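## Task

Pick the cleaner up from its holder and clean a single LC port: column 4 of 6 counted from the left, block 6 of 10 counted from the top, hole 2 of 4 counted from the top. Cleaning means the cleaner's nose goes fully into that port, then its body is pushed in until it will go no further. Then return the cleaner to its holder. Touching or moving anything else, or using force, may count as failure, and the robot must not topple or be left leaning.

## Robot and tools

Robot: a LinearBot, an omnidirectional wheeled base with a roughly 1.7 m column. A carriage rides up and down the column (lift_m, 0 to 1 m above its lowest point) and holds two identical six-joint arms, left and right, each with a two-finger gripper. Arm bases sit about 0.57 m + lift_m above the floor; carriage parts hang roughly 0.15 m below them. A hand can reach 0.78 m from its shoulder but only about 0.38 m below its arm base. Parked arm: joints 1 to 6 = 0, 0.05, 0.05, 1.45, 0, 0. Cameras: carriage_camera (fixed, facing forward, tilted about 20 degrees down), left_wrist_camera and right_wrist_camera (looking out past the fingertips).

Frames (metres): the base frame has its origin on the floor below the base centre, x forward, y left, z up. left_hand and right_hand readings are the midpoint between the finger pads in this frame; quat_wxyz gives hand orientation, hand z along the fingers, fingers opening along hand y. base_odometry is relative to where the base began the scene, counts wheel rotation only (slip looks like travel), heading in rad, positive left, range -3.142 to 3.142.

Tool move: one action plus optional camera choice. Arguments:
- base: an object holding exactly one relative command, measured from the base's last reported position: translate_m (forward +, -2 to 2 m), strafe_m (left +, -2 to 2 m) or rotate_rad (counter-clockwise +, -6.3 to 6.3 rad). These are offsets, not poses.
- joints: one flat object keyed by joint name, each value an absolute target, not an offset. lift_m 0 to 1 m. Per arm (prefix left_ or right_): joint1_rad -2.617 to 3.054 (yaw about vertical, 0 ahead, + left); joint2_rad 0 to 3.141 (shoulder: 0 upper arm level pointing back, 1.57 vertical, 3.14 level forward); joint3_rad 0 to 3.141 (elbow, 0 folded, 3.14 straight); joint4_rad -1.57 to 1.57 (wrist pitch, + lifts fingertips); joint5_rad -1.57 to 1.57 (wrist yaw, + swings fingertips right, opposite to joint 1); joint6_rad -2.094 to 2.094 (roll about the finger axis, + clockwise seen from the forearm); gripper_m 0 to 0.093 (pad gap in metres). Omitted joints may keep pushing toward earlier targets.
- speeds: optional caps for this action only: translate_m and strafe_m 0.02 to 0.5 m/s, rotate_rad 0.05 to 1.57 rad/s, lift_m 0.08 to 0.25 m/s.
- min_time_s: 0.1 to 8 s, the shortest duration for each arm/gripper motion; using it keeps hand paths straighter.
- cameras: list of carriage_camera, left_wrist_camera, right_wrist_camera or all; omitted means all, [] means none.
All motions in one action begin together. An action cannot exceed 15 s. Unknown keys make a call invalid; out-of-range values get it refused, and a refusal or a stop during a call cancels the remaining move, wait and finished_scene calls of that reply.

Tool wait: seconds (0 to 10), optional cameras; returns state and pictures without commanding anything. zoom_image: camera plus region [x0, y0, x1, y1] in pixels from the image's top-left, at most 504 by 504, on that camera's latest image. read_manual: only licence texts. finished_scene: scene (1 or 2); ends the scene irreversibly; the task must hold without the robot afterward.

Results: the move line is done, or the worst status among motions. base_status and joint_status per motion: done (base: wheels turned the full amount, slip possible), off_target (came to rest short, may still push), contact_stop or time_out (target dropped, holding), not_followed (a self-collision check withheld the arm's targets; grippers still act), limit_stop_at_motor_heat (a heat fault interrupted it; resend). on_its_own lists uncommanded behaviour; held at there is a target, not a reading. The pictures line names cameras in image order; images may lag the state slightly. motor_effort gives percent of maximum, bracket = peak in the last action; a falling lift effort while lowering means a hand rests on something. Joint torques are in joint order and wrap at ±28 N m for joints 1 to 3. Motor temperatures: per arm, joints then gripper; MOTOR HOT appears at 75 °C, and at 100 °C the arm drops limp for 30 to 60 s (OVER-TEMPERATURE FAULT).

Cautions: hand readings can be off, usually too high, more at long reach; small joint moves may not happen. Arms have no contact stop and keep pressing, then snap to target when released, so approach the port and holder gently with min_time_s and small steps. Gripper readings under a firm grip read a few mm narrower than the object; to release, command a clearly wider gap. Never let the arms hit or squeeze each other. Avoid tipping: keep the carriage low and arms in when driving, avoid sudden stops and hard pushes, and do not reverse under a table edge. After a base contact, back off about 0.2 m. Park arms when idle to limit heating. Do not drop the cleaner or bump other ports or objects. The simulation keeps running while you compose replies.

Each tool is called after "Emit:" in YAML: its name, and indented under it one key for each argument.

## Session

Emit:
move:
  cameras: ["all"]

Emit:
zoom_image:
  camera: "carriage_camera"
  region: [400, 120, 620, 290]

Scene clock: 0.00 s.
Joint torques (N m): no reading
Motor temperatures (°C): left_arm=[23 37 33 25 21 23 21] | right_arm=[25 38 30 32 21 24 25]
base_odometry: x=+0.000 y=+0.000 heading=+0.000
base_status: not commanded
joint_positions: lift_m=+0.300 left_joint1_rad=-0.018 left_joint2_rad=+0.034 left_joint3_rad=+0.041 left_joint4_rad=+1.424 left_joint5_rad=+0.010 left_joint6_rad=+0.037 left_gripper_m=+0.09396 right_joint1_rad=-0.011 right_joint2_rad=+0.044 right_joint3_rad=+0.056 right_joint4_rad=+1.484 right_joint5_rad=+0.044 right_joint6_rad=+0.045 right_gripper_m=+0.09396
joint_status: not commanded
motor_effort: lift_m=+22 drive_wheels=+0
left_hand: x=+0.2525 y=+0.3015 z=+1.3086 quat_wxyz=(+0.997, +0.007, +0.070, +0.009) (m; base frame)
right_hand: x=+0.2361 y=-0.3117 z=+1.3143 quat_wxyz=(+0.999, +0.023, +0.036, +0.016) (m; base frame)
pictures: carriage_camera, left_wrist_camera, right_wrist_camera
Images, in order (width x height): carriage_camera 896x504, left_wrist_camera 896x504, right_wrist_camera 896x504.

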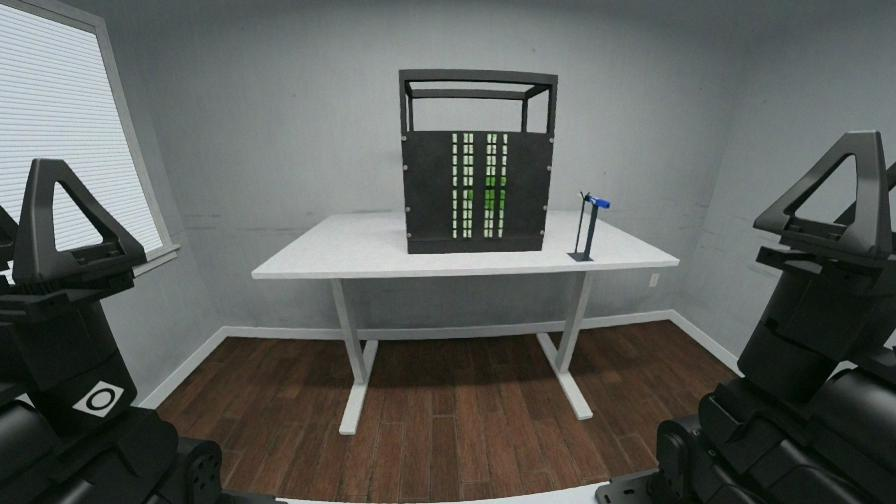

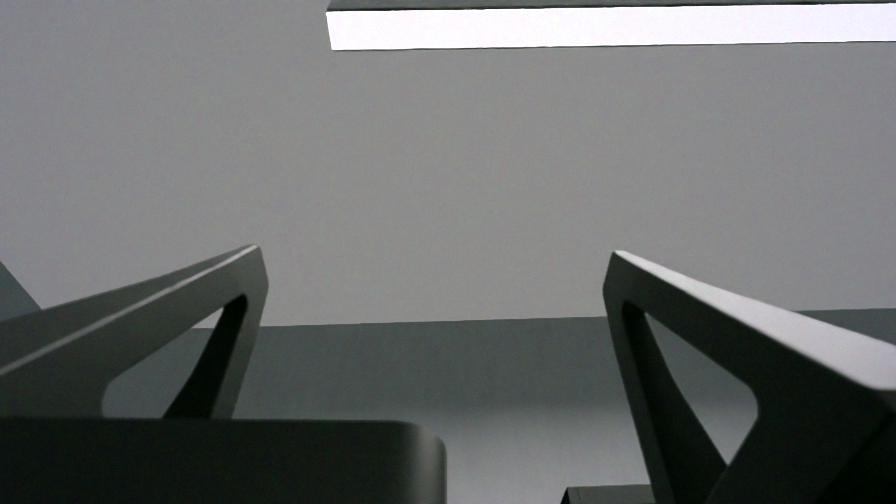

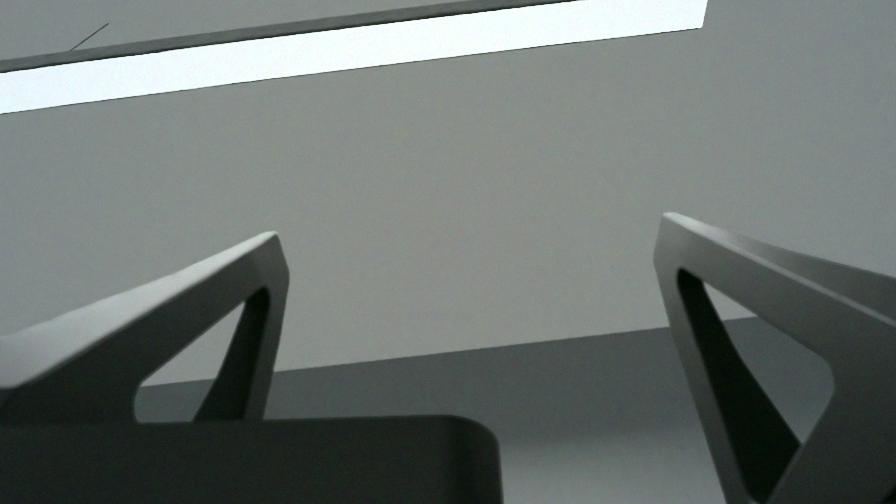

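Scaled by 2.291 from the camera's 896x504 image, which has a finer 1280x720 frame.

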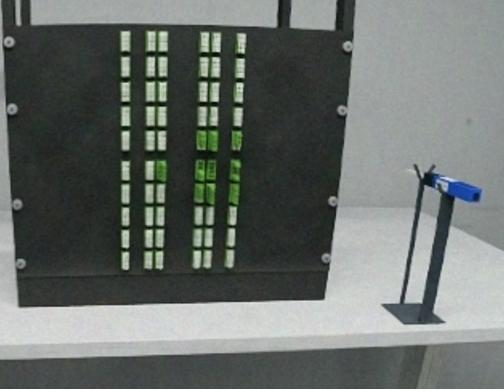

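Emit:
zoom_image:
  camera: "carriage_camera"
  region: [390, 120, 480, 260]

Emit:
zoom_image:
  camera: "carriage_camera"
  region: [475, 120, 565, 260]

Emit:
zoom_image:
  camera: "carriage_camera"
  region: [560, 180, 630, 270]

Emit:
zoom_image:
  camera: "carriage_camera"
  region: [240, 200, 690, 300]

Scaled by 3.600 from the camera's 896x504 image, which has a finer 1280x720 frame.

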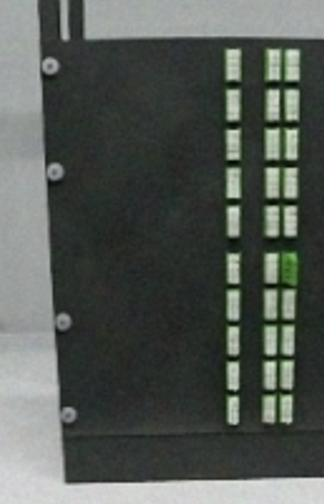

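Scaled by 3.600 from the camera's 896x504 image, which has a finer 1280x720 frame.

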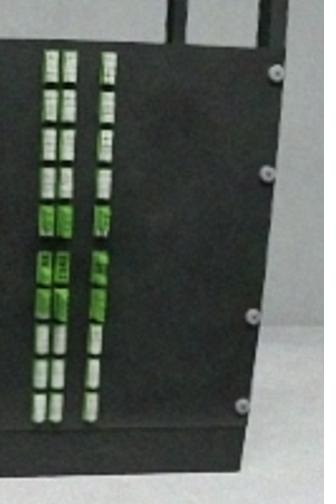

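Scaled by 5.600 from the camera's 896x504 image, which has a finer 1280x720 frame.

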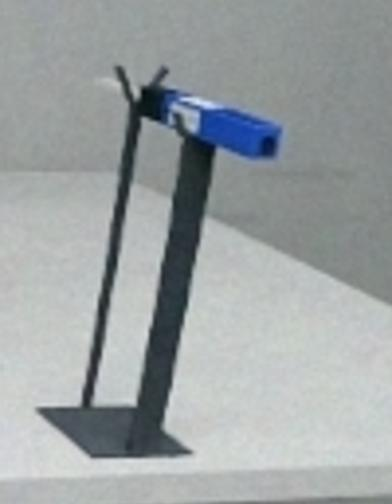

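Scaled by 1.120 from the camera's 896x504 image, which has a finer 1280x720 frame.

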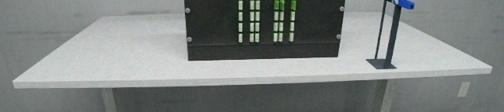

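Emit:
move:
  base: {"rotate_rad": 0.075}
  joints: {"lift_m": 0.46}
  speeds: {"rotate_rad": 0.3}
  cameras: ["carriage_camera"]

Emit:
zoom_image:
  camera: "carriage_camera"
  region: [380, 200, 620, 335]

Scene clock: 61.50 s.
Joint torques (N m): left_arm=[0.14 3.73 5.53 -0.22 0.09 0.05] | right_arm=[0.36 3.64 7.05 -0.22 -0.01 -0.12]
Motor temperatures (°C): left_arm=[23 38 37 24 21 23 21] | right_arm=[25 38 33 31 21 24 25]
move: done
base_odometry: x=+0.000 y=+0.000 heading=+0.074
base_status: done
joint_positions: lift_m=+0.460 left_joint1_rad=-0.018 left_joint2_rad=+0.034 left_joint3_rad=+0.041 left_joint4_rad=+1.424 left_joint5_rad=+0.010 left_joint6_rad=+0.037 left_gripper_m=+0.09396 right_joint1_rad=-0.011 right_joint2_rad=+0.044 right_joint3_rad=+0.056 right_joint4_rad=+1.484 right_joint5_rad=+0.044 right_joint6_rad=+0.045 right_gripper_m=+0.09396
joint_status: all done
motor_effort: lift_m=+21(25) drive_wheels=-6(12)
left_hand: x=+0.2525 y=+0.3015 z=+1.4688 quat_wxyz=(+0.997, +0.007, +0.070, +0.009) (m; base frame)
right_hand: x=+0.2361 y=-0.3117 z=+1.4744 quat_wxyz=(+0.999, +0.023, +0.036, +0.016) (m; base frame)
pictures: carriage_camera
Images, in order (width x height): carriage_camera 896x504.

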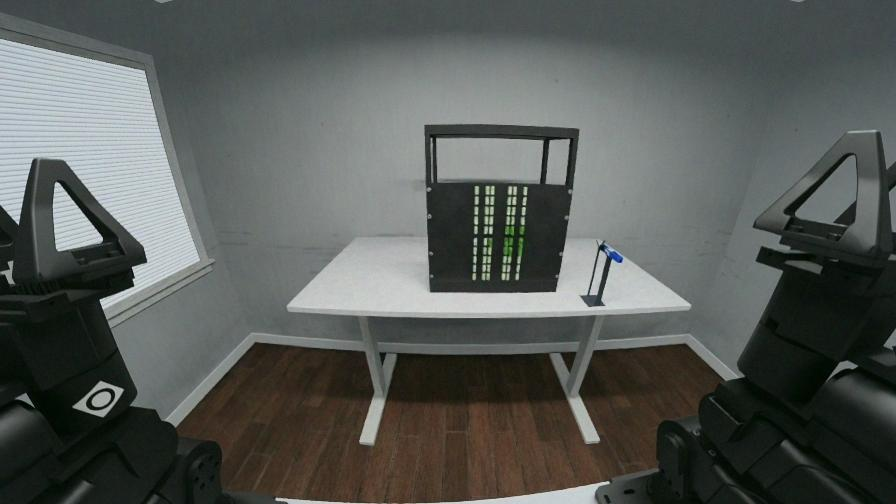

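Scaled by 2.100 from the camera's 896x504 image, which has a finer 1280x720 frame.

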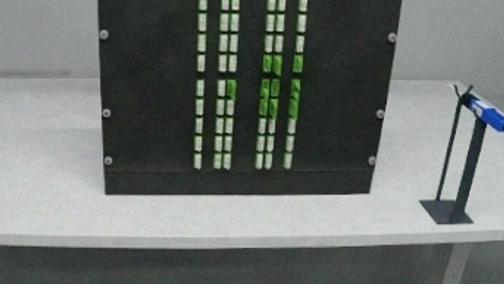

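Emit:
move:
  base: {"translate_m": -0.12}
  speeds: {"translate_m": 0.2}
  cameras: []

Emit:
move:
  base: {"strafe_m": -0.065}
  speeds: {"strafe_m": 0.15}
  cameras: []

Emit:
move:
  joints: {"right_joint1_rad": -0.543, "right_joint2_rad": 2.219, "right_joint3_rad": 1.052, "right_joint4_rad": 1.25, "right_joint5_rad": -0.543, "right_joint6_rad": 0.0}
  min_time_s: 4.5
  cameras: ["carriage_camera", "right_wrist_camera"]

Scene clock: 77.47 s.
Joint torques (N m): left_arm=[0.17 3.84 5.5 -0.22 0.06 0.03] | right_arm=[0.36 3.62 7.09 -0.24 -0.01 -0.12]
Motor temperatures (°C): left_arm=[23 38 37 24 21 23 21] | right_arm=[25 38 33 30 21 24 25]
move: done
base_odometry: x=-0.120 y=-0.009 heading=+0.075
base_status: done
joint_positions: lift_m=+0.460 left_joint1_rad=-0.018 left_joint2_rad=+0.034 left_joint3_rad=+0.041 left_joint4_rad=+1.424 left_joint5_rad=+0.010 left_joint6_rad=+0.037 left_gripper_m=+0.09396 right_joint1_rad=-0.011 right_joint2_rad=+0.044 right_joint3_rad=+0.056 right_joint4_rad=+1.485 right_joint5_rad=+0.044 right_joint6_rad=+0.045 right_gripper_m=+0.09396
joint_status: not commanded
motor_effort: lift_m=+21(21) drive_wheels=-1(12)
left_hand: x=+0.2526 y=+0.3015 z=+1.4687 quat_wxyz=(+0.997, +0.007, +0.070, +0.009) (m; base frame)
right_hand: x=+0.2358 y=-0.3117 z=+1.4744 quat_wxyz=(+0.999, +0.023, +0.036, +0.016) (m; base frame)
pictures: none
No camera images: "cameras" was empty.

Scene clock: 78.77 s.
Joint torques (N m): left_arm=[0.03 3.84 5.55 -0.19 0.05 0.03] | right_arm=[0.35 3.63 6.98 -0.24 -0.03 -0.12]
Motor temperatures (°C): left_arm=[23 38 37 24 21 23 21] | right_arm=[25 38 33 30 21 24 25]
move: done
base_odometry: x=-0.115 y=-0.074 heading=+0.074
base_status: done
joint_positions: lift_m=+0.460 left_joint1_rad=-0.018 left_joint2_rad=+0.034 left_joint3_rad=+0.041 left_joint4_rad=+1.424 left_joint5_rad=+0.010 left_joint6_rad=+0.037 left_gripper_m=+0.09396 right_joint1_rad=-0.011 right_joint2_rad=+0.044 right_joint3_rad=+0.056 right_joint4_rad=+1.485 right_joint5_rad=+0.044 right_joint6_rad=+0.045 right_gripper_m=+0.09396
joint_status: not commanded
motor_effort: lift_m=+21(21) drive_wheels=-2(11)
left_hand: x=+0.2526 y=+0.3016 z=+1.4687 quat_wxyz=(+0.997, +0.007, +0.070, +0.009) (m; base frame)
right_hand: x=+0.2358 y=-0.3117 z=+1.4744 quat_wxyz=(+0.999, +0.023, +0.036, +0.016) (m; base frame)
pictures: none
No camera images: "cameras" was empty.

Scene clock: 83.57 s.
Joint torques (N m): left_arm=[0.05 3.81 5.44 -0.22 0.04 0.02] | right_arm=[-0.44 -10.52 9.43 2.22 -0.13 -0.2]
Motor temperatures (°C): left_arm=[23 38 37 24 21 23 21] | right_arm=[25 38 34 31 21 24 25]
move: done
base_odometry: x=-0.115 y=-0.074 heading=+0.074
base_status: not commanded
joint_positions: lift_m=+0.460 left_joint1_rad=-0.018 left_joint2_rad=+0.034 left_joint3_rad=+0.041 left_joint4_rad=+1.424 left_joint5_rad=+0.010 left_joint6_rad=+0.037 left_gripper_m=+0.09396 right_joint1_rad=-0.535 right_joint2_rad=+2.208 right_joint3_rad=+1.023 right_joint4_rad=+1.252 right_joint5_rad=-0.527 right_joint6_rad=+0.007 right_gripper_m=+0.09396
joint_status: all done
motor_effort: lift_m=+21(21) drive_wheels=+1(2)
left_hand: x=+0.2526 y=+0.3016 z=+1.4687 quat_wxyz=(+0.997, +0.007, +0.070, +0.009) (m; base frame)
right_hand: x=+0.7320 y=-0.5085 z=+1.1772 quat_wxyz=(+0.727, -0.007, +0.686, -0.012) (m; base frame)
pictures: carriage_camera, right_wrist_camera
Images, in order (width x height): carriage_camera 896x504, right_wrist_camera 896x504.

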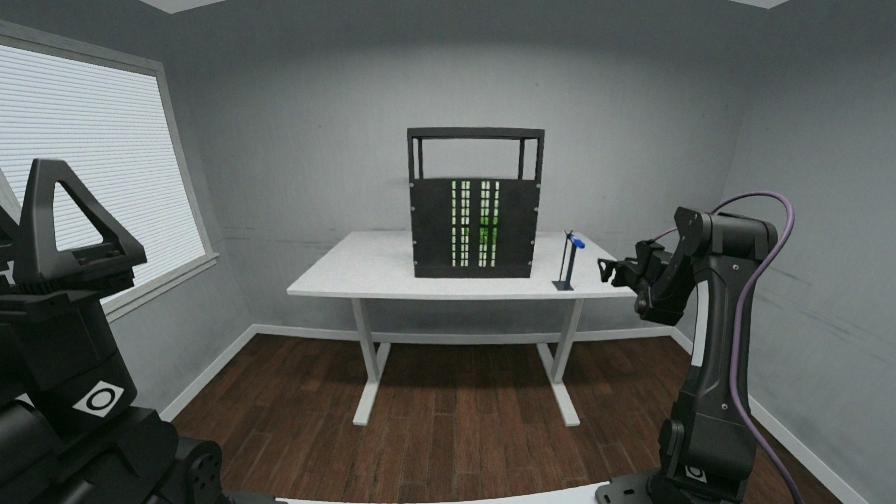

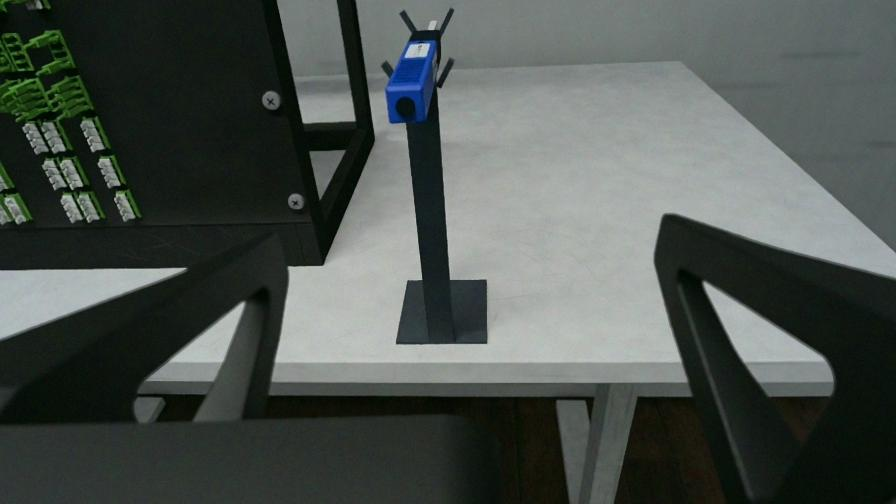

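Emit:
zoom_image:
  camera: "carriage_camera"
  region: [270, 220, 650, 310]

Emit:
zoom_image:
  camera: "right_wrist_camera"
  region: [360, 0, 520, 200]

Emit:
zoom_image:
  camera: "right_wrist_camera"
  region: [130, 180, 630, 440]

Scaled by 1.326 from the camera's 896x504 image, which has a finer 1280x720 frame.

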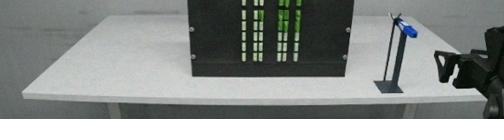

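Scaled by 2.520 from the camera's 896x504 image, which has a finer 1280x720 frame.

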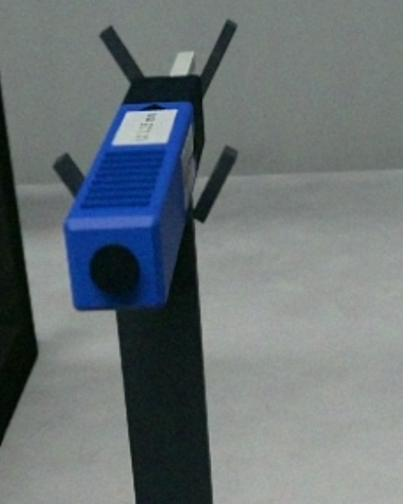

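Scaled by 1.008 from the camera's 896x504 image, which has a finer 1280x720 frame.

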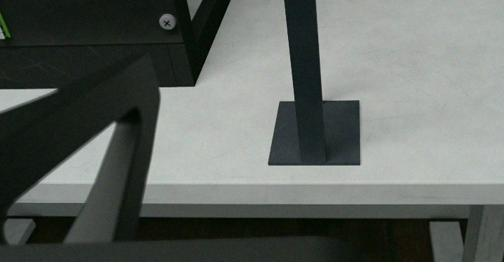

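Emit:
zoom_image:
  camera: "right_wrist_camera"
  region: [270, 260, 650, 400]

Emit:
zoom_image:
  camera: "right_wrist_camera"
  region: [0, 180, 330, 290]

Emit:
zoom_image:
  camera: "carriage_camera"
  region: [280, 250, 480, 310]

Emit:
zoom_image:
  camera: "carriage_camera"
  region: [450, 250, 650, 310]

Scaled by 1.326 from the camera's 896x504 image, which has a finer 1280x720 frame.

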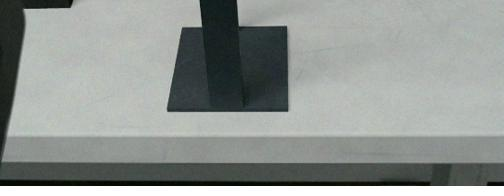

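Scaled by 1.527 from the camera's 896x504 image, which has a finer 1280x720 frame.

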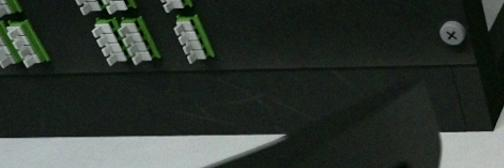

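Scaled by 2.520 from the camera's 896x504 image, which has a finer 1280x720 frame.

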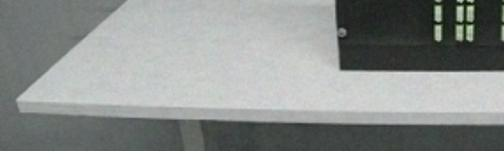

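Scaled by 2.520 from the camera's 896x504 image, which has a finer 1280x720 frame.

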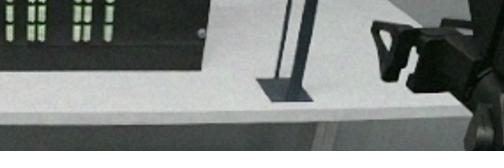

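Emit:
move:
  base: {"rotate_rad": -0.01}
  joints: {"right_joint4_rad": 1.232, "right_joint5_rad": -0.55, "right_joint6_rad": -0.01}
  speeds: {"rotate_rad": 0.1}
  min_time_s: 1
  cameras: []

Emit:
move:
  base: {"strafe_m": 0.018}
  speeds: {"strafe_m": 0.05}
  cameras: ["right_wrist_camera", "carriage_camera"]

Emit:
zoom_image:
  camera: "right_wrist_camera"
  region: [360, 0, 520, 200]

Scene clock: 168.33 s.
Joint torques (N m): left_arm=[-0.02 3.88 5.46 -0.22 0.03 0.03] | right_arm=[0.21 -10.51 9.46 2.19 -0.14 -0.2]
Motor temperatures (°C): left_arm=[23 37 38 23 21 23 21] | right_arm=[25 49 36 47 21 24 24]
move: done
base_odometry: x=-0.115 y=-0.074 heading=+0.065
base_status: done
joint_positions: lift_m=+0.460 left_joint1_rad=-0.018 left_joint2_rad=+0.034 left_joint3_rad=+0.041 left_joint4_rad=+1.424 left_joint5_rad=+0.010 left_joint6_rad=+0.037 left_gripper_m=+0.09396 right_joint1_rad=-0.542 right_joint2_rad=+2.208 right_joint3_rad=+1.023 right_joint4_rad=+1.236 right_joint5_rad=-0.534 right_joint6_rad=-0.002 right_gripper_m=+0.09396
joint_status: all done
motor_effort: lift_m=+20(21) drive_wheels=-5(6)
left_hand: x=+0.2526 y=+0.3016 z=+1.4687 quat_wxyz=(+0.997, +0.007, +0.070, +0.009) (m; base frame)
right_hand: x=+0.7309 y=-0.5107 z=+1.1736 quat_wxyz=(+0.722, -0.007, +0.691, -0.013) (m; base frame)
pictures: none
No camera images: "cameras" was empty.

Scene clock: 169.27 s.
Joint torques (N m): left_arm=[0.14 3.75 5.42 -0.19 0.04 0.02] | right_arm=[0.27 -10.47 9.47 2.24 -0.09 -0.2]
Motor temperatures (°C): left_arm=[23 37 38 23 21 23 21] | right_arm=[25 49 36 47 21 24 24]
move: done
base_odometry: x=-0.116 y=-0.056 heading=+0.066
base_status: done
joint_positions: lift_m=+0.460 left_joint1_rad=-0.018 left_joint2_rad=+0.034 left_joint3_rad=+0.041 left_joint4_rad=+1.424 left_joint5_rad=+0.010 left_joint6_rad=+0.037 left_gripper_m=+0.09396 right_joint1_rad=-0.542 right_joint2_rad=+2.208 right_joint3_rad=+1.023 right_joint4_rad=+1.233 right_joint5_rad=-0.537 right_joint6_rad=-0.003 right_gripper_m=+0.09396
joint_status: not commanded
motor_effort: lift_m=+20(21) drive_wheels=-7(16)
left_hand: x=+0.2526 y=+0.3016 z=+1.4687 quat_wxyz=(+0.997, +0.007, +0.070, +0.009) (m; base frame)
right_hand: x=+0.7309 y=-0.5103 z=+1.1730 quat_wxyz=(+0.722, -0.008, +0.692, -0.012) (m; base frame)
pictures: carriage_camera, right_wrist_camera
Images, in order (width x height): carriage_camera 896x504, right_wrist_camera 896x504.

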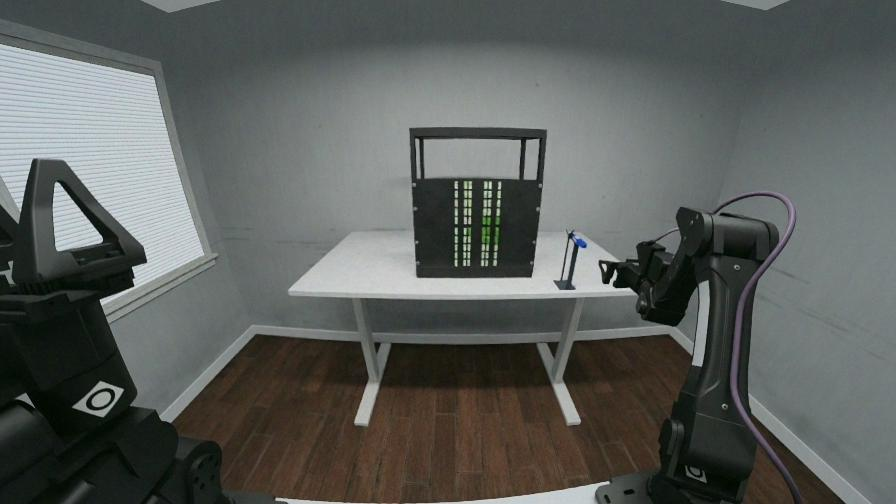

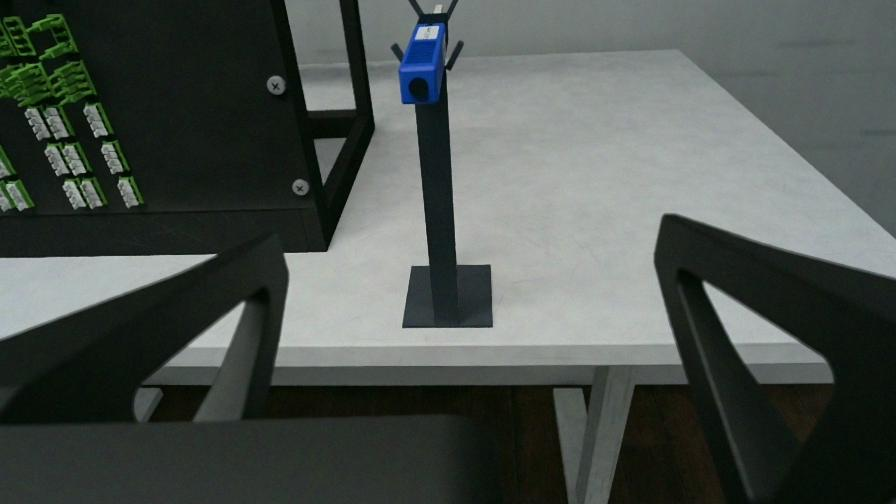

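Scaled by 2.520 from the camera's 896x504 image, which has a finer 1280x720 frame.

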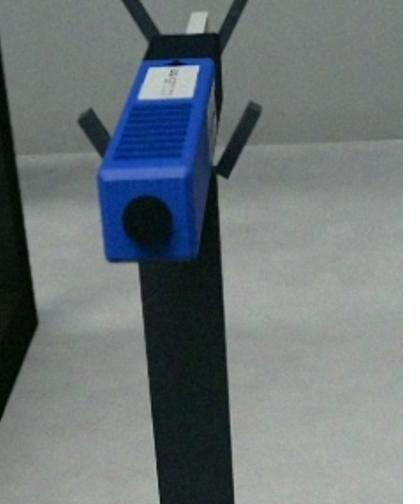

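Emit:
move:
  base: {"translate_m": 0.08}
  speeds: {"translate_m": 0.1}
  cameras: ["right_wrist_camera"]

Emit:
zoom_image:
  camera: "right_wrist_camera"
  region: [360, 20, 540, 200]

Scene clock: 184.17 s.
Joint torques (N m): left_arm=[0.09 3.89 5.52 -0.23 0.03 0.03] | right_arm=[0.2 -10.33 9.46 2.21 -0.11 -0.19]
Motor temperatures (°C): left_arm=[23 37 38 23 21 23 21] | right_arm=[25 49 36 47 21 24 24]
move: done
base_odometry: x=-0.036 y=-0.051 heading=+0.065
base_status: done
joint_positions: lift_m=+0.460 left_joint1_rad=-0.018 left_joint2_rad=+0.034 left_joint3_rad=+0.041 left_joint4_rad=+1.424 left_joint5_rad=+0.010 left_joint6_rad=+0.037 left_gripper_m=+0.09396 right_joint1_rad=-0.542 right_joint2_rad=+2.208 right_joint3_rad=+1.023 right_joint4_rad=+1.232 right_joint5_rad=-0.537 right_joint6_rad=-0.003 right_gripper_m=+0.09396
joint_status: not commanded
motor_effort: lift_m=+21(21) drive_wheels=+4(9)
left_hand: x=+0.2525 y=+0.3016 z=+1.4688 quat_wxyz=(+0.997, +0.007, +0.070, +0.009) (m; base frame)
right_hand: x=+0.7309 y=-0.5103 z=+1.1726 quat_wxyz=(+0.721, -0.008, +0.693, -0.011) (m; base frame)
pictures: right_wrist_camera
Images, in order (width x height): right_wrist_camera 896x504.

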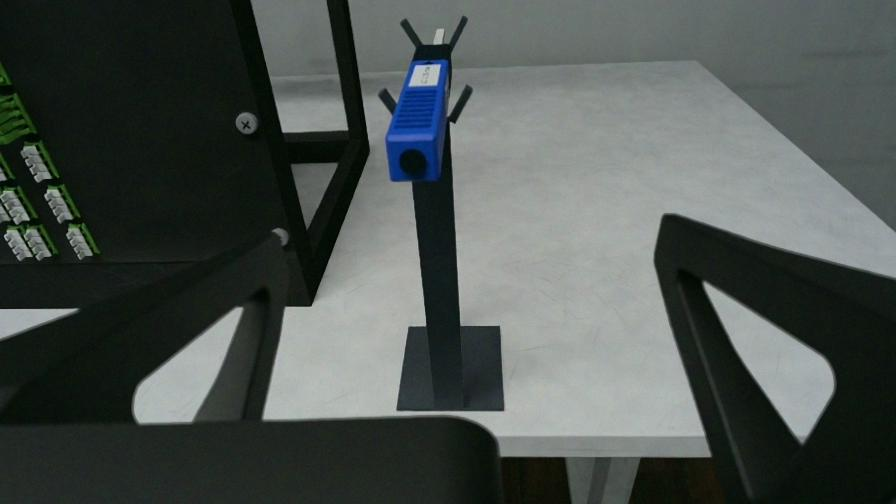

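Scaled by 2.800 from the camera's 896x504 image, which has a finer 1280x720 frame.

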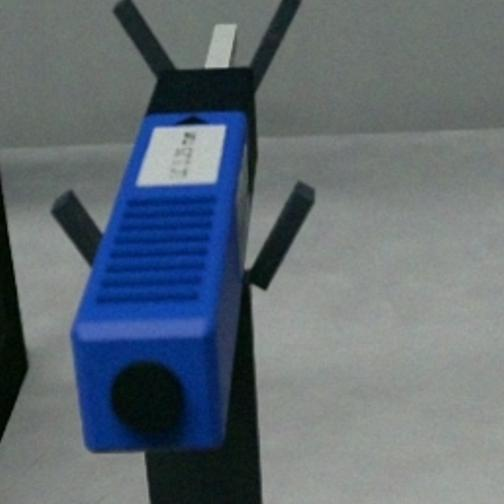

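Emit:
zoom_image:
  camera: "right_wrist_camera"
  region: [380, 310, 530, 430]

Emit:
zoom_image:
  camera: "right_wrist_camera"
  region: [480, 400, 720, 480]

Emit:
zoom_image:
  camera: "right_wrist_camera"
  region: [0, 220, 340, 340]

Scaled by 3.360 from the camera's 896x504 image, which has a finer 1280x720 frame.

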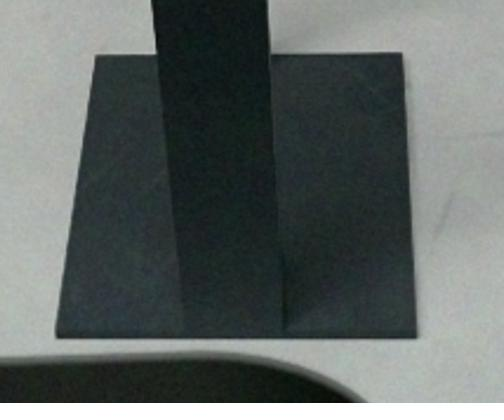

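Scaled by 2.100 from the camera's 896x504 image, which has a finer 1280x720 frame.

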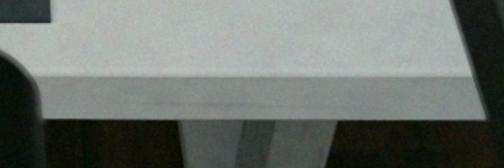

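Scaled by 1.482 from the camera's 896x504 image, which has a finer 1280x720 frame.

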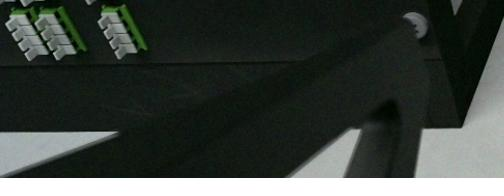

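Emit:
move:
  base: {"rotate_rad": -0.042}
  speeds: {"rotate_rad": 0.1}
  cameras: []

Emit:
move:
  base: {"strafe_m": 0.056}
  speeds: {"strafe_m": 0.08}
  cameras: ["right_wrist_camera", "carriage_camera"]

Emit:
zoom_image:
  camera: "right_wrist_camera"
  region: [370, 0, 550, 180]

Emit:
zoom_image:
  camera: "right_wrist_camera"
  region: [380, 290, 540, 430]

Emit:
zoom_image:
  camera: "carriage_camera"
  region: [380, 240, 600, 320]

Scene clock: 275.77 s.
Joint torques (N m): left_arm=[0.06 3.88 5.41 -0.19 0.01 0.05] | right_arm=[0.55 -10.5 9.46 2.26 -0.11 -0.2]
Motor temperatures (°C): left_arm=[23 36 39 23 21 23 21] | right_arm=[25 51 38 53 21 24 24]
move: done
base_odometry: x=-0.036 y=-0.051 heading=+0.024
base_status: done
joint_positions: lift_m=+0.460 left_joint1_rad=-0.018 left_joint2_rad=+0.034 left_joint3_rad=+0.041 left_joint4_rad=+1.424 left_joint5_rad=+0.010 left_joint6_rad=+0.037 left_gripper_m=+0.09396 right_joint1_rad=-0.544 right_joint2_rad=+2.208 right_joint3_rad=+1.023 right_joint4_rad=+1.231 right_joint5_rad=-0.538 right_joint6_rad=-0.003 right_gripper_m=+0.09396
joint_status: not commanded
motor_effort: lift_m=+21(21) drive_wheels=-6(8)
left_hand: x=+0.2525 y=+0.3016 z=+1.4688 quat_wxyz=(+0.997, +0.007, +0.070, +0.009) (m; base frame)
right_hand: x=+0.7304 y=-0.5113 z=+1.1725 quat_wxyz=(+0.721, -0.007, +0.693, -0.012) (m; base frame)
pictures: none
No camera images: "cameras" was empty.

Scene clock: 277.10 s.
Joint torques (N m): left_arm=[0.02 3.84 5.49 -0.23 0.04 0.04] | right_arm=[0.43 -10.67 9.46 2.27 -0.09 -0.19]
Motor temperatures (°C): left_arm=[23 36 39 23 21 23 21] | right_arm=[25 51 38 53 21 24 24]
move: done
base_odometry: x=-0.037 y=+0.005 heading=+0.023
base_status: done
joint_positions: lift_m=+0.460 left_joint1_rad=-0.018 left_joint2_rad=+0.034 left_joint3_rad=+0.041 left_joint4_rad=+1.424 left_joint5_rad=+0.010 left_joint6_rad=+0.037 left_gripper_m=+0.09396 right_joint1_rad=-0.543 right_joint2_rad=+2.208 right_joint3_rad=+1.023 right_joint4_rad=+1.231 right_joint5_rad=-0.539 right_joint6_rad=-0.003 right_gripper_m=+0.09396
joint_status: not commanded
motor_effort: lift_m=+21(21) drive_wheels=+2(9)
left_hand: x=+0.2525 y=+0.3016 z=+1.4688 quat_wxyz=(+0.997, +0.007, +0.070, +0.009) (m; base frame)
right_hand: x=+0.7307 y=-0.5106 z=+1.1724 quat_wxyz=(+0.721, -0.008, +0.693, -0.011) (m; base frame)
pictures: carriage_camera, right_wrist_camera
Images, in order (width x height): carriage_camera 896x504, right_wrist_camera 896x504.

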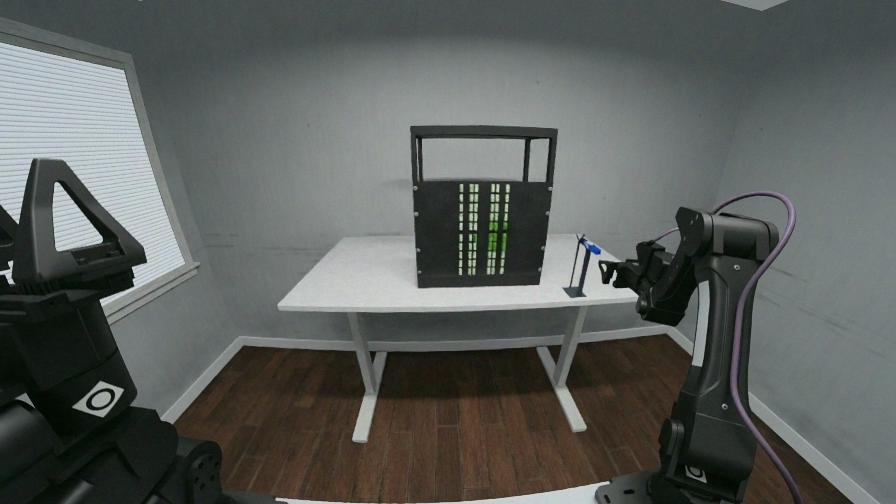

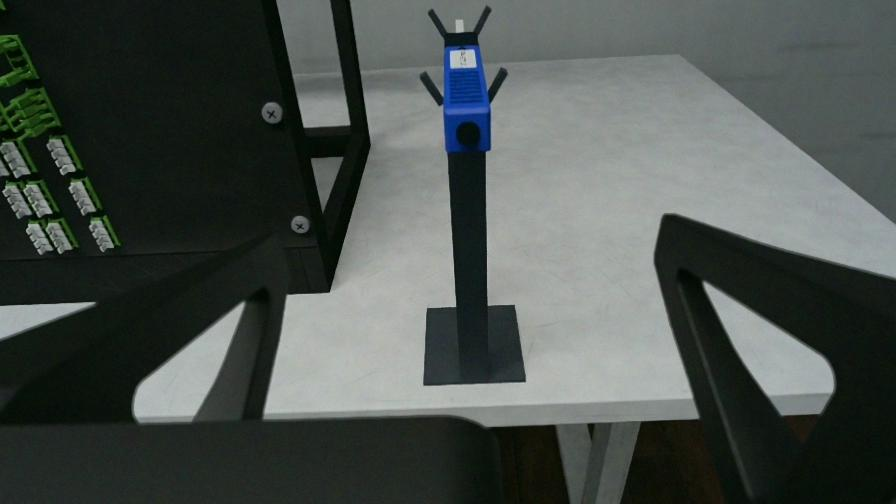

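Scaled by 2.800 from the camera's 896x504 image, which has a finer 1280x720 frame.

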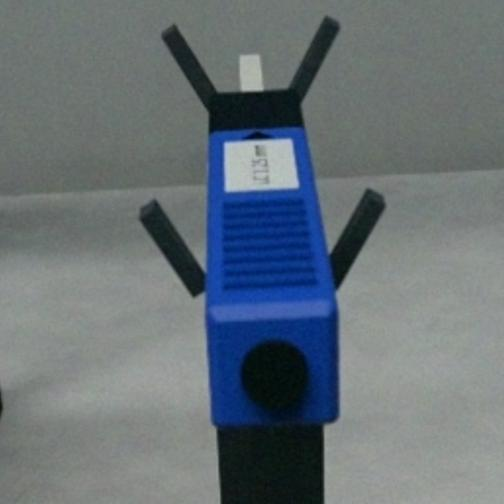

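Scaled by 3.150 from the camera's 896x504 image, which has a finer 1280x720 frame.

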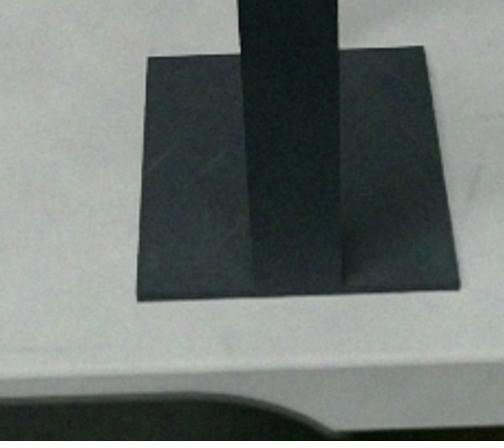

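Scaled by 2.291 from the camera's 896x504 image, which has a finer 1280x720 frame.

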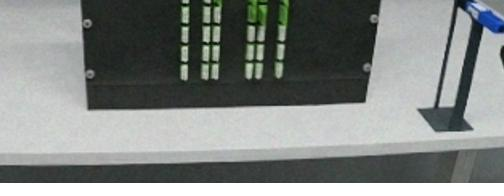

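Emit:
move:
  base: {"translate_m": 0.09}
  speeds: {"translate_m": 0.1}
  cameras: ["right_wrist_camera"]

Emit:
zoom_image:
  camera: "right_wrist_camera"
  region: [370, 30, 560, 220]

Scene clock: 296.20 s.
Joint torques (N m): left_arm=[0.1 3.79 5.41 -0.19 0.03 0.03] | right_arm=[0.31 -10.59 9.46 2.28 -0.09 -0.19]
Motor temperatures (°C): left_arm=[23 36 39 23 21 23 21] | right_arm=[25 51 38 54 21 24 24]
move: done
base_odometry: x=+0.053 y=+0.007 heading=+0.024
base_status: done
joint_positions: lift_m=+0.460 left_joint1_rad=-0.018 left_joint2_rad=+0.034 left_joint3_rad=+0.041 left_joint4_rad=+1.424 left_joint5_rad=+0.010 left_joint6_rad=+0.037 left_gripper_m=+0.09396 right_joint1_rad=-0.543 right_joint2_rad=+2.208 right_joint3_rad=+1.023 right_joint4_rad=+1.230 right_joint5_rad=-0.539 right_joint6_rad=-0.003 right_gripper_m=+0.09396
joint_status: not commanded
motor_effort: lift_m=+21(21) drive_wheels=+4(9)
left_hand: x=+0.2525 y=+0.3016 z=+1.4688 quat_wxyz=(+0.997, +0.007, +0.070, +0.009) (m; base frame)
right_hand: x=+0.7307 y=-0.5105 z=+1.1723 quat_wxyz=(+0.720, -0.008, +0.693, -0.011) (m; base frame)
pictures: right_wrist_camera
Images, in order (width x height): right_wrist_camera 896x504.

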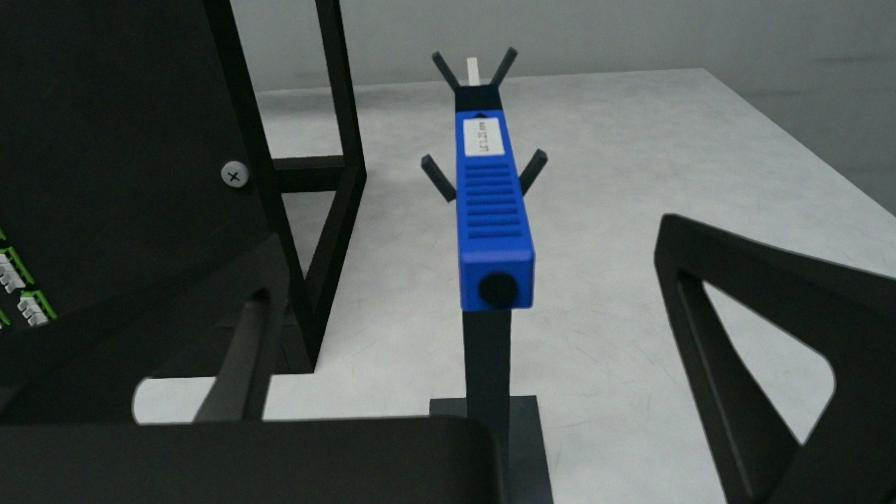

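Scaled by 2.653 from the camera's 896x504 image, which has a finer 1280x720 frame.

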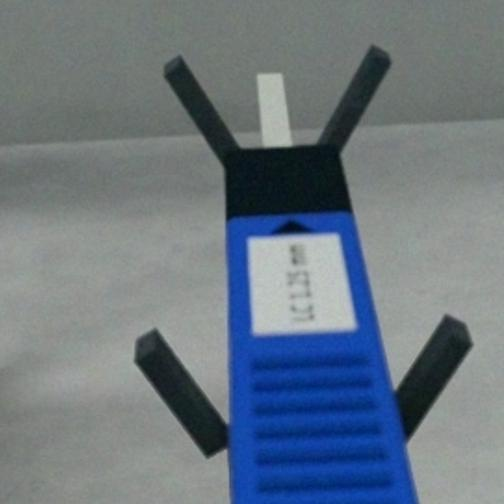

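Emit:
move:
  base: {"strafe_m": -0.010}
  speeds: {"strafe_m": 0.03}
  cameras: ["right_wrist_camera"]

Emit:
zoom_image:
  camera: "right_wrist_camera"
  region: [370, 30, 560, 220]

Emit:
zoom_image:
  camera: "right_wrist_camera"
  region: [410, 90, 560, 340]

Scene clock: 329.50 s.
Joint torques (N m): left_arm=[0.02 3.73 5.37 -0.2 0.03 0.07] | right_arm=[0.4 -10.86 9.43 2.29 -0.08 -0.19]
Motor temperatures (°C): left_arm=[23 36 39 23 21 23 21] | right_arm=[25 51 38 56 21 24 24]
move: done
base_odometry: x=+0.053 y=-0.003 heading=+0.024
base_status: done
joint_positions: lift_m=+0.460 left_joint1_rad=-0.018 left_joint2_rad=+0.034 left_joint3_rad=+0.041 left_joint4_rad=+1.424 left_joint5_rad=+0.010 left_joint6_rad=+0.037 left_gripper_m=+0.09396 right_joint1_rad=-0.543 right_joint2_rad=+2.209 right_joint3_rad=+1.023 right_joint4_rad=+1.229 right_joint5_rad=-0.540 right_joint6_rad=-0.004 right_gripper_m=+0.09396
joint_status: not commanded
motor_effort: lift_m=+21(21) drive_wheels=-4(10)
left_hand: x=+0.2525 y=+0.3016 z=+1.4688 quat_wxyz=(+0.997, +0.007, +0.070, +0.009) (m; base frame)
right_hand: x=+0.7306 y=-0.5106 z=+1.1715 quat_wxyz=(+0.720, -0.008, +0.694, -0.010) (m; base frame)
pictures: right_wrist_camera
Images, in order (width x height): right_wrist_camera 896x504.

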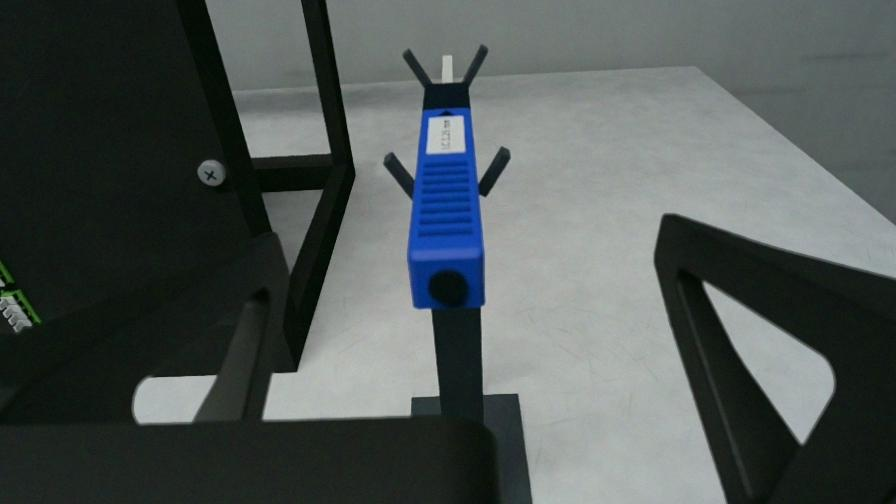

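Scaled by 2.653 from the camera's 896x504 image, which has a finer 1280x720 frame.

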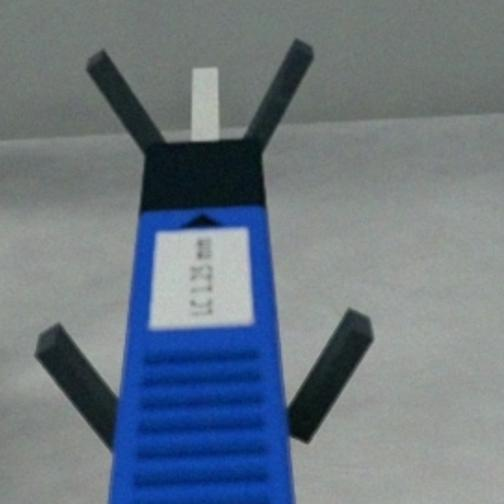

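Scaled by 2.016 from the camera's 896x504 image, which has a finer 1280x720 frame.

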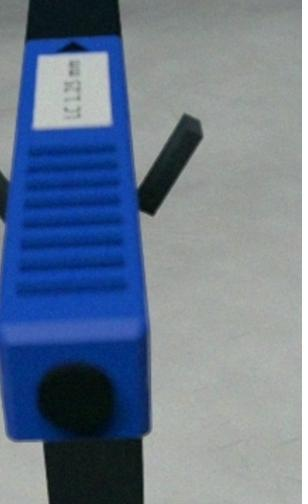

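Emit:
move:
  base: {"strafe_m": 0.003}
  joints: {"lift_m": 0.4626}
  speeds: {"strafe_m": 0.02, "lift_m": 0.08}
  cameras: []

Emit:
move:
  base: {"translate_m": 0.022}
  speeds: {"translate_m": 0.03}
  cameras: ["right_wrist_camera"]

Emit:
zoom_image:
  camera: "right_wrist_camera"
  region: [380, 50, 560, 230]

Scene clock: 347.93 s.
Joint torques (N m): left_arm=[0.09 3.74 5.41 -0.2 0.03 0.03] | right_arm=[0.2 -10.82 9.25 2.3 -0.1 -0.19]
Motor temperatures (°C): left_arm=[23 36 39 23 21 23 21] | right_arm=[25 50 39 57 21 24 24]
move: done
base_odometry: x=+0.053 y=+0.000 heading=+0.024
base_status: done
joint_positions: lift_m=+0.463 left_joint1_rad=-0.018 left_joint2_rad=+0.034 left_joint3_rad=+0.041 left_joint4_rad=+1.424 left_joint5_rad=+0.010 left_joint6_rad=+0.037 left_gripper_m=+0.09396 right_joint1_rad=-0.542 right_joint2_rad=+2.211 right_joint3_rad=+1.025 right_joint4_rad=+1.227 right_joint5_rad=-0.540 right_joint6_rad=-0.004 right_gripper_m=+0.09396
joint_status: all done
motor_effort: lift_m=+22(24) drive_wheels=-3(10)
left_hand: x=+0.2525 y=+0.3016 z=+1.4713 quat_wxyz=(+0.997, +0.007, +0.070, +0.009) (m; base frame)
right_hand: x=+0.7312 y=-0.5102 z=+1.1734 quat_wxyz=(+0.719, -0.008, +0.695, -0.009) (m; base frame)
pictures: none
No camera images: "cameras" was empty.

Scene clock: 349.20 s.
Joint torques (N m): left_arm=[0.1 3.88 5.38 -0.18 0.06 0.03] | right_arm=[0.4 -10.78 9.21 2.28 -0.07 -0.19]
Motor temperatures (°C): left_arm=[23 36 39 23 21 23 21] | right_arm=[25 50 39 57 21 24 24]
move: done
base_odometry: x=+0.075 y=+0.001 heading=+0.024
base_status: done
joint_positions: lift_m=+0.463 left_joint1_rad=-0.018 left_joint2_rad=+0.034 left_joint3_rad=+0.041 left_joint4_rad=+1.424 left_joint5_rad=+0.010 left_joint6_rad=+0.037 left_gripper_m=+0.09396 right_joint1_rad=-0.543 right_joint2_rad=+2.211 right_joint3_rad=+1.025 right_joint4_rad=+1.227 right_joint5_rad=-0.540 right_joint6_rad=-0.004 right_gripper_m=+0.09396
joint_status: not commanded
motor_effort: lift_m=+21(22) drive_wheels=+4(11)
left_hand: x=+0.2525 y=+0.3016 z=+1.4713 quat_wxyz=(+0.997, +0.007, +0.070, +0.009) (m; base frame)
right_hand: x=+0.7311 y=-0.5105 z=+1.1734 quat_wxyz=(+0.719, -0.008, +0.695, -0.010) (m; base frame)
pictures: right_wrist_camera
Images, in order (width x height): right_wrist_camera 896x504.

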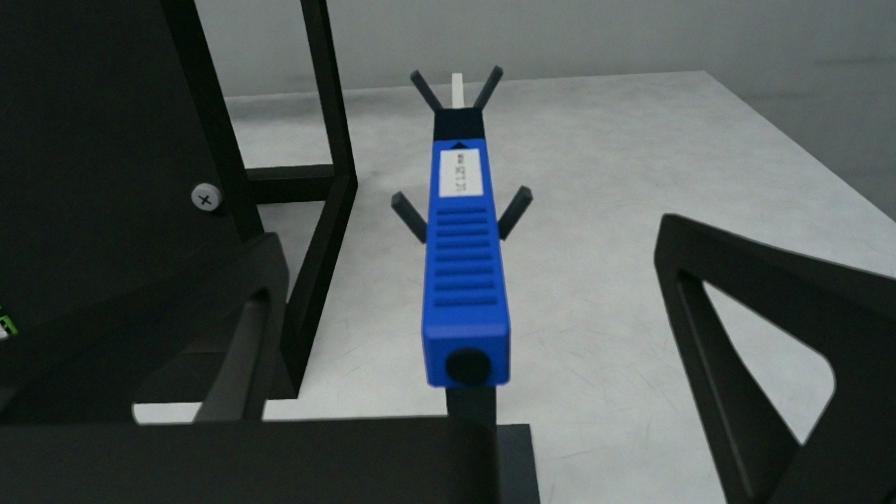

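Scaled by 2.800 from the camera's 896x504 image, which has a finer 1280x720 frame.

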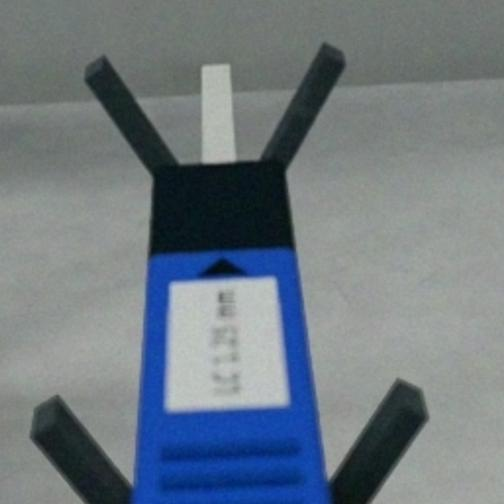

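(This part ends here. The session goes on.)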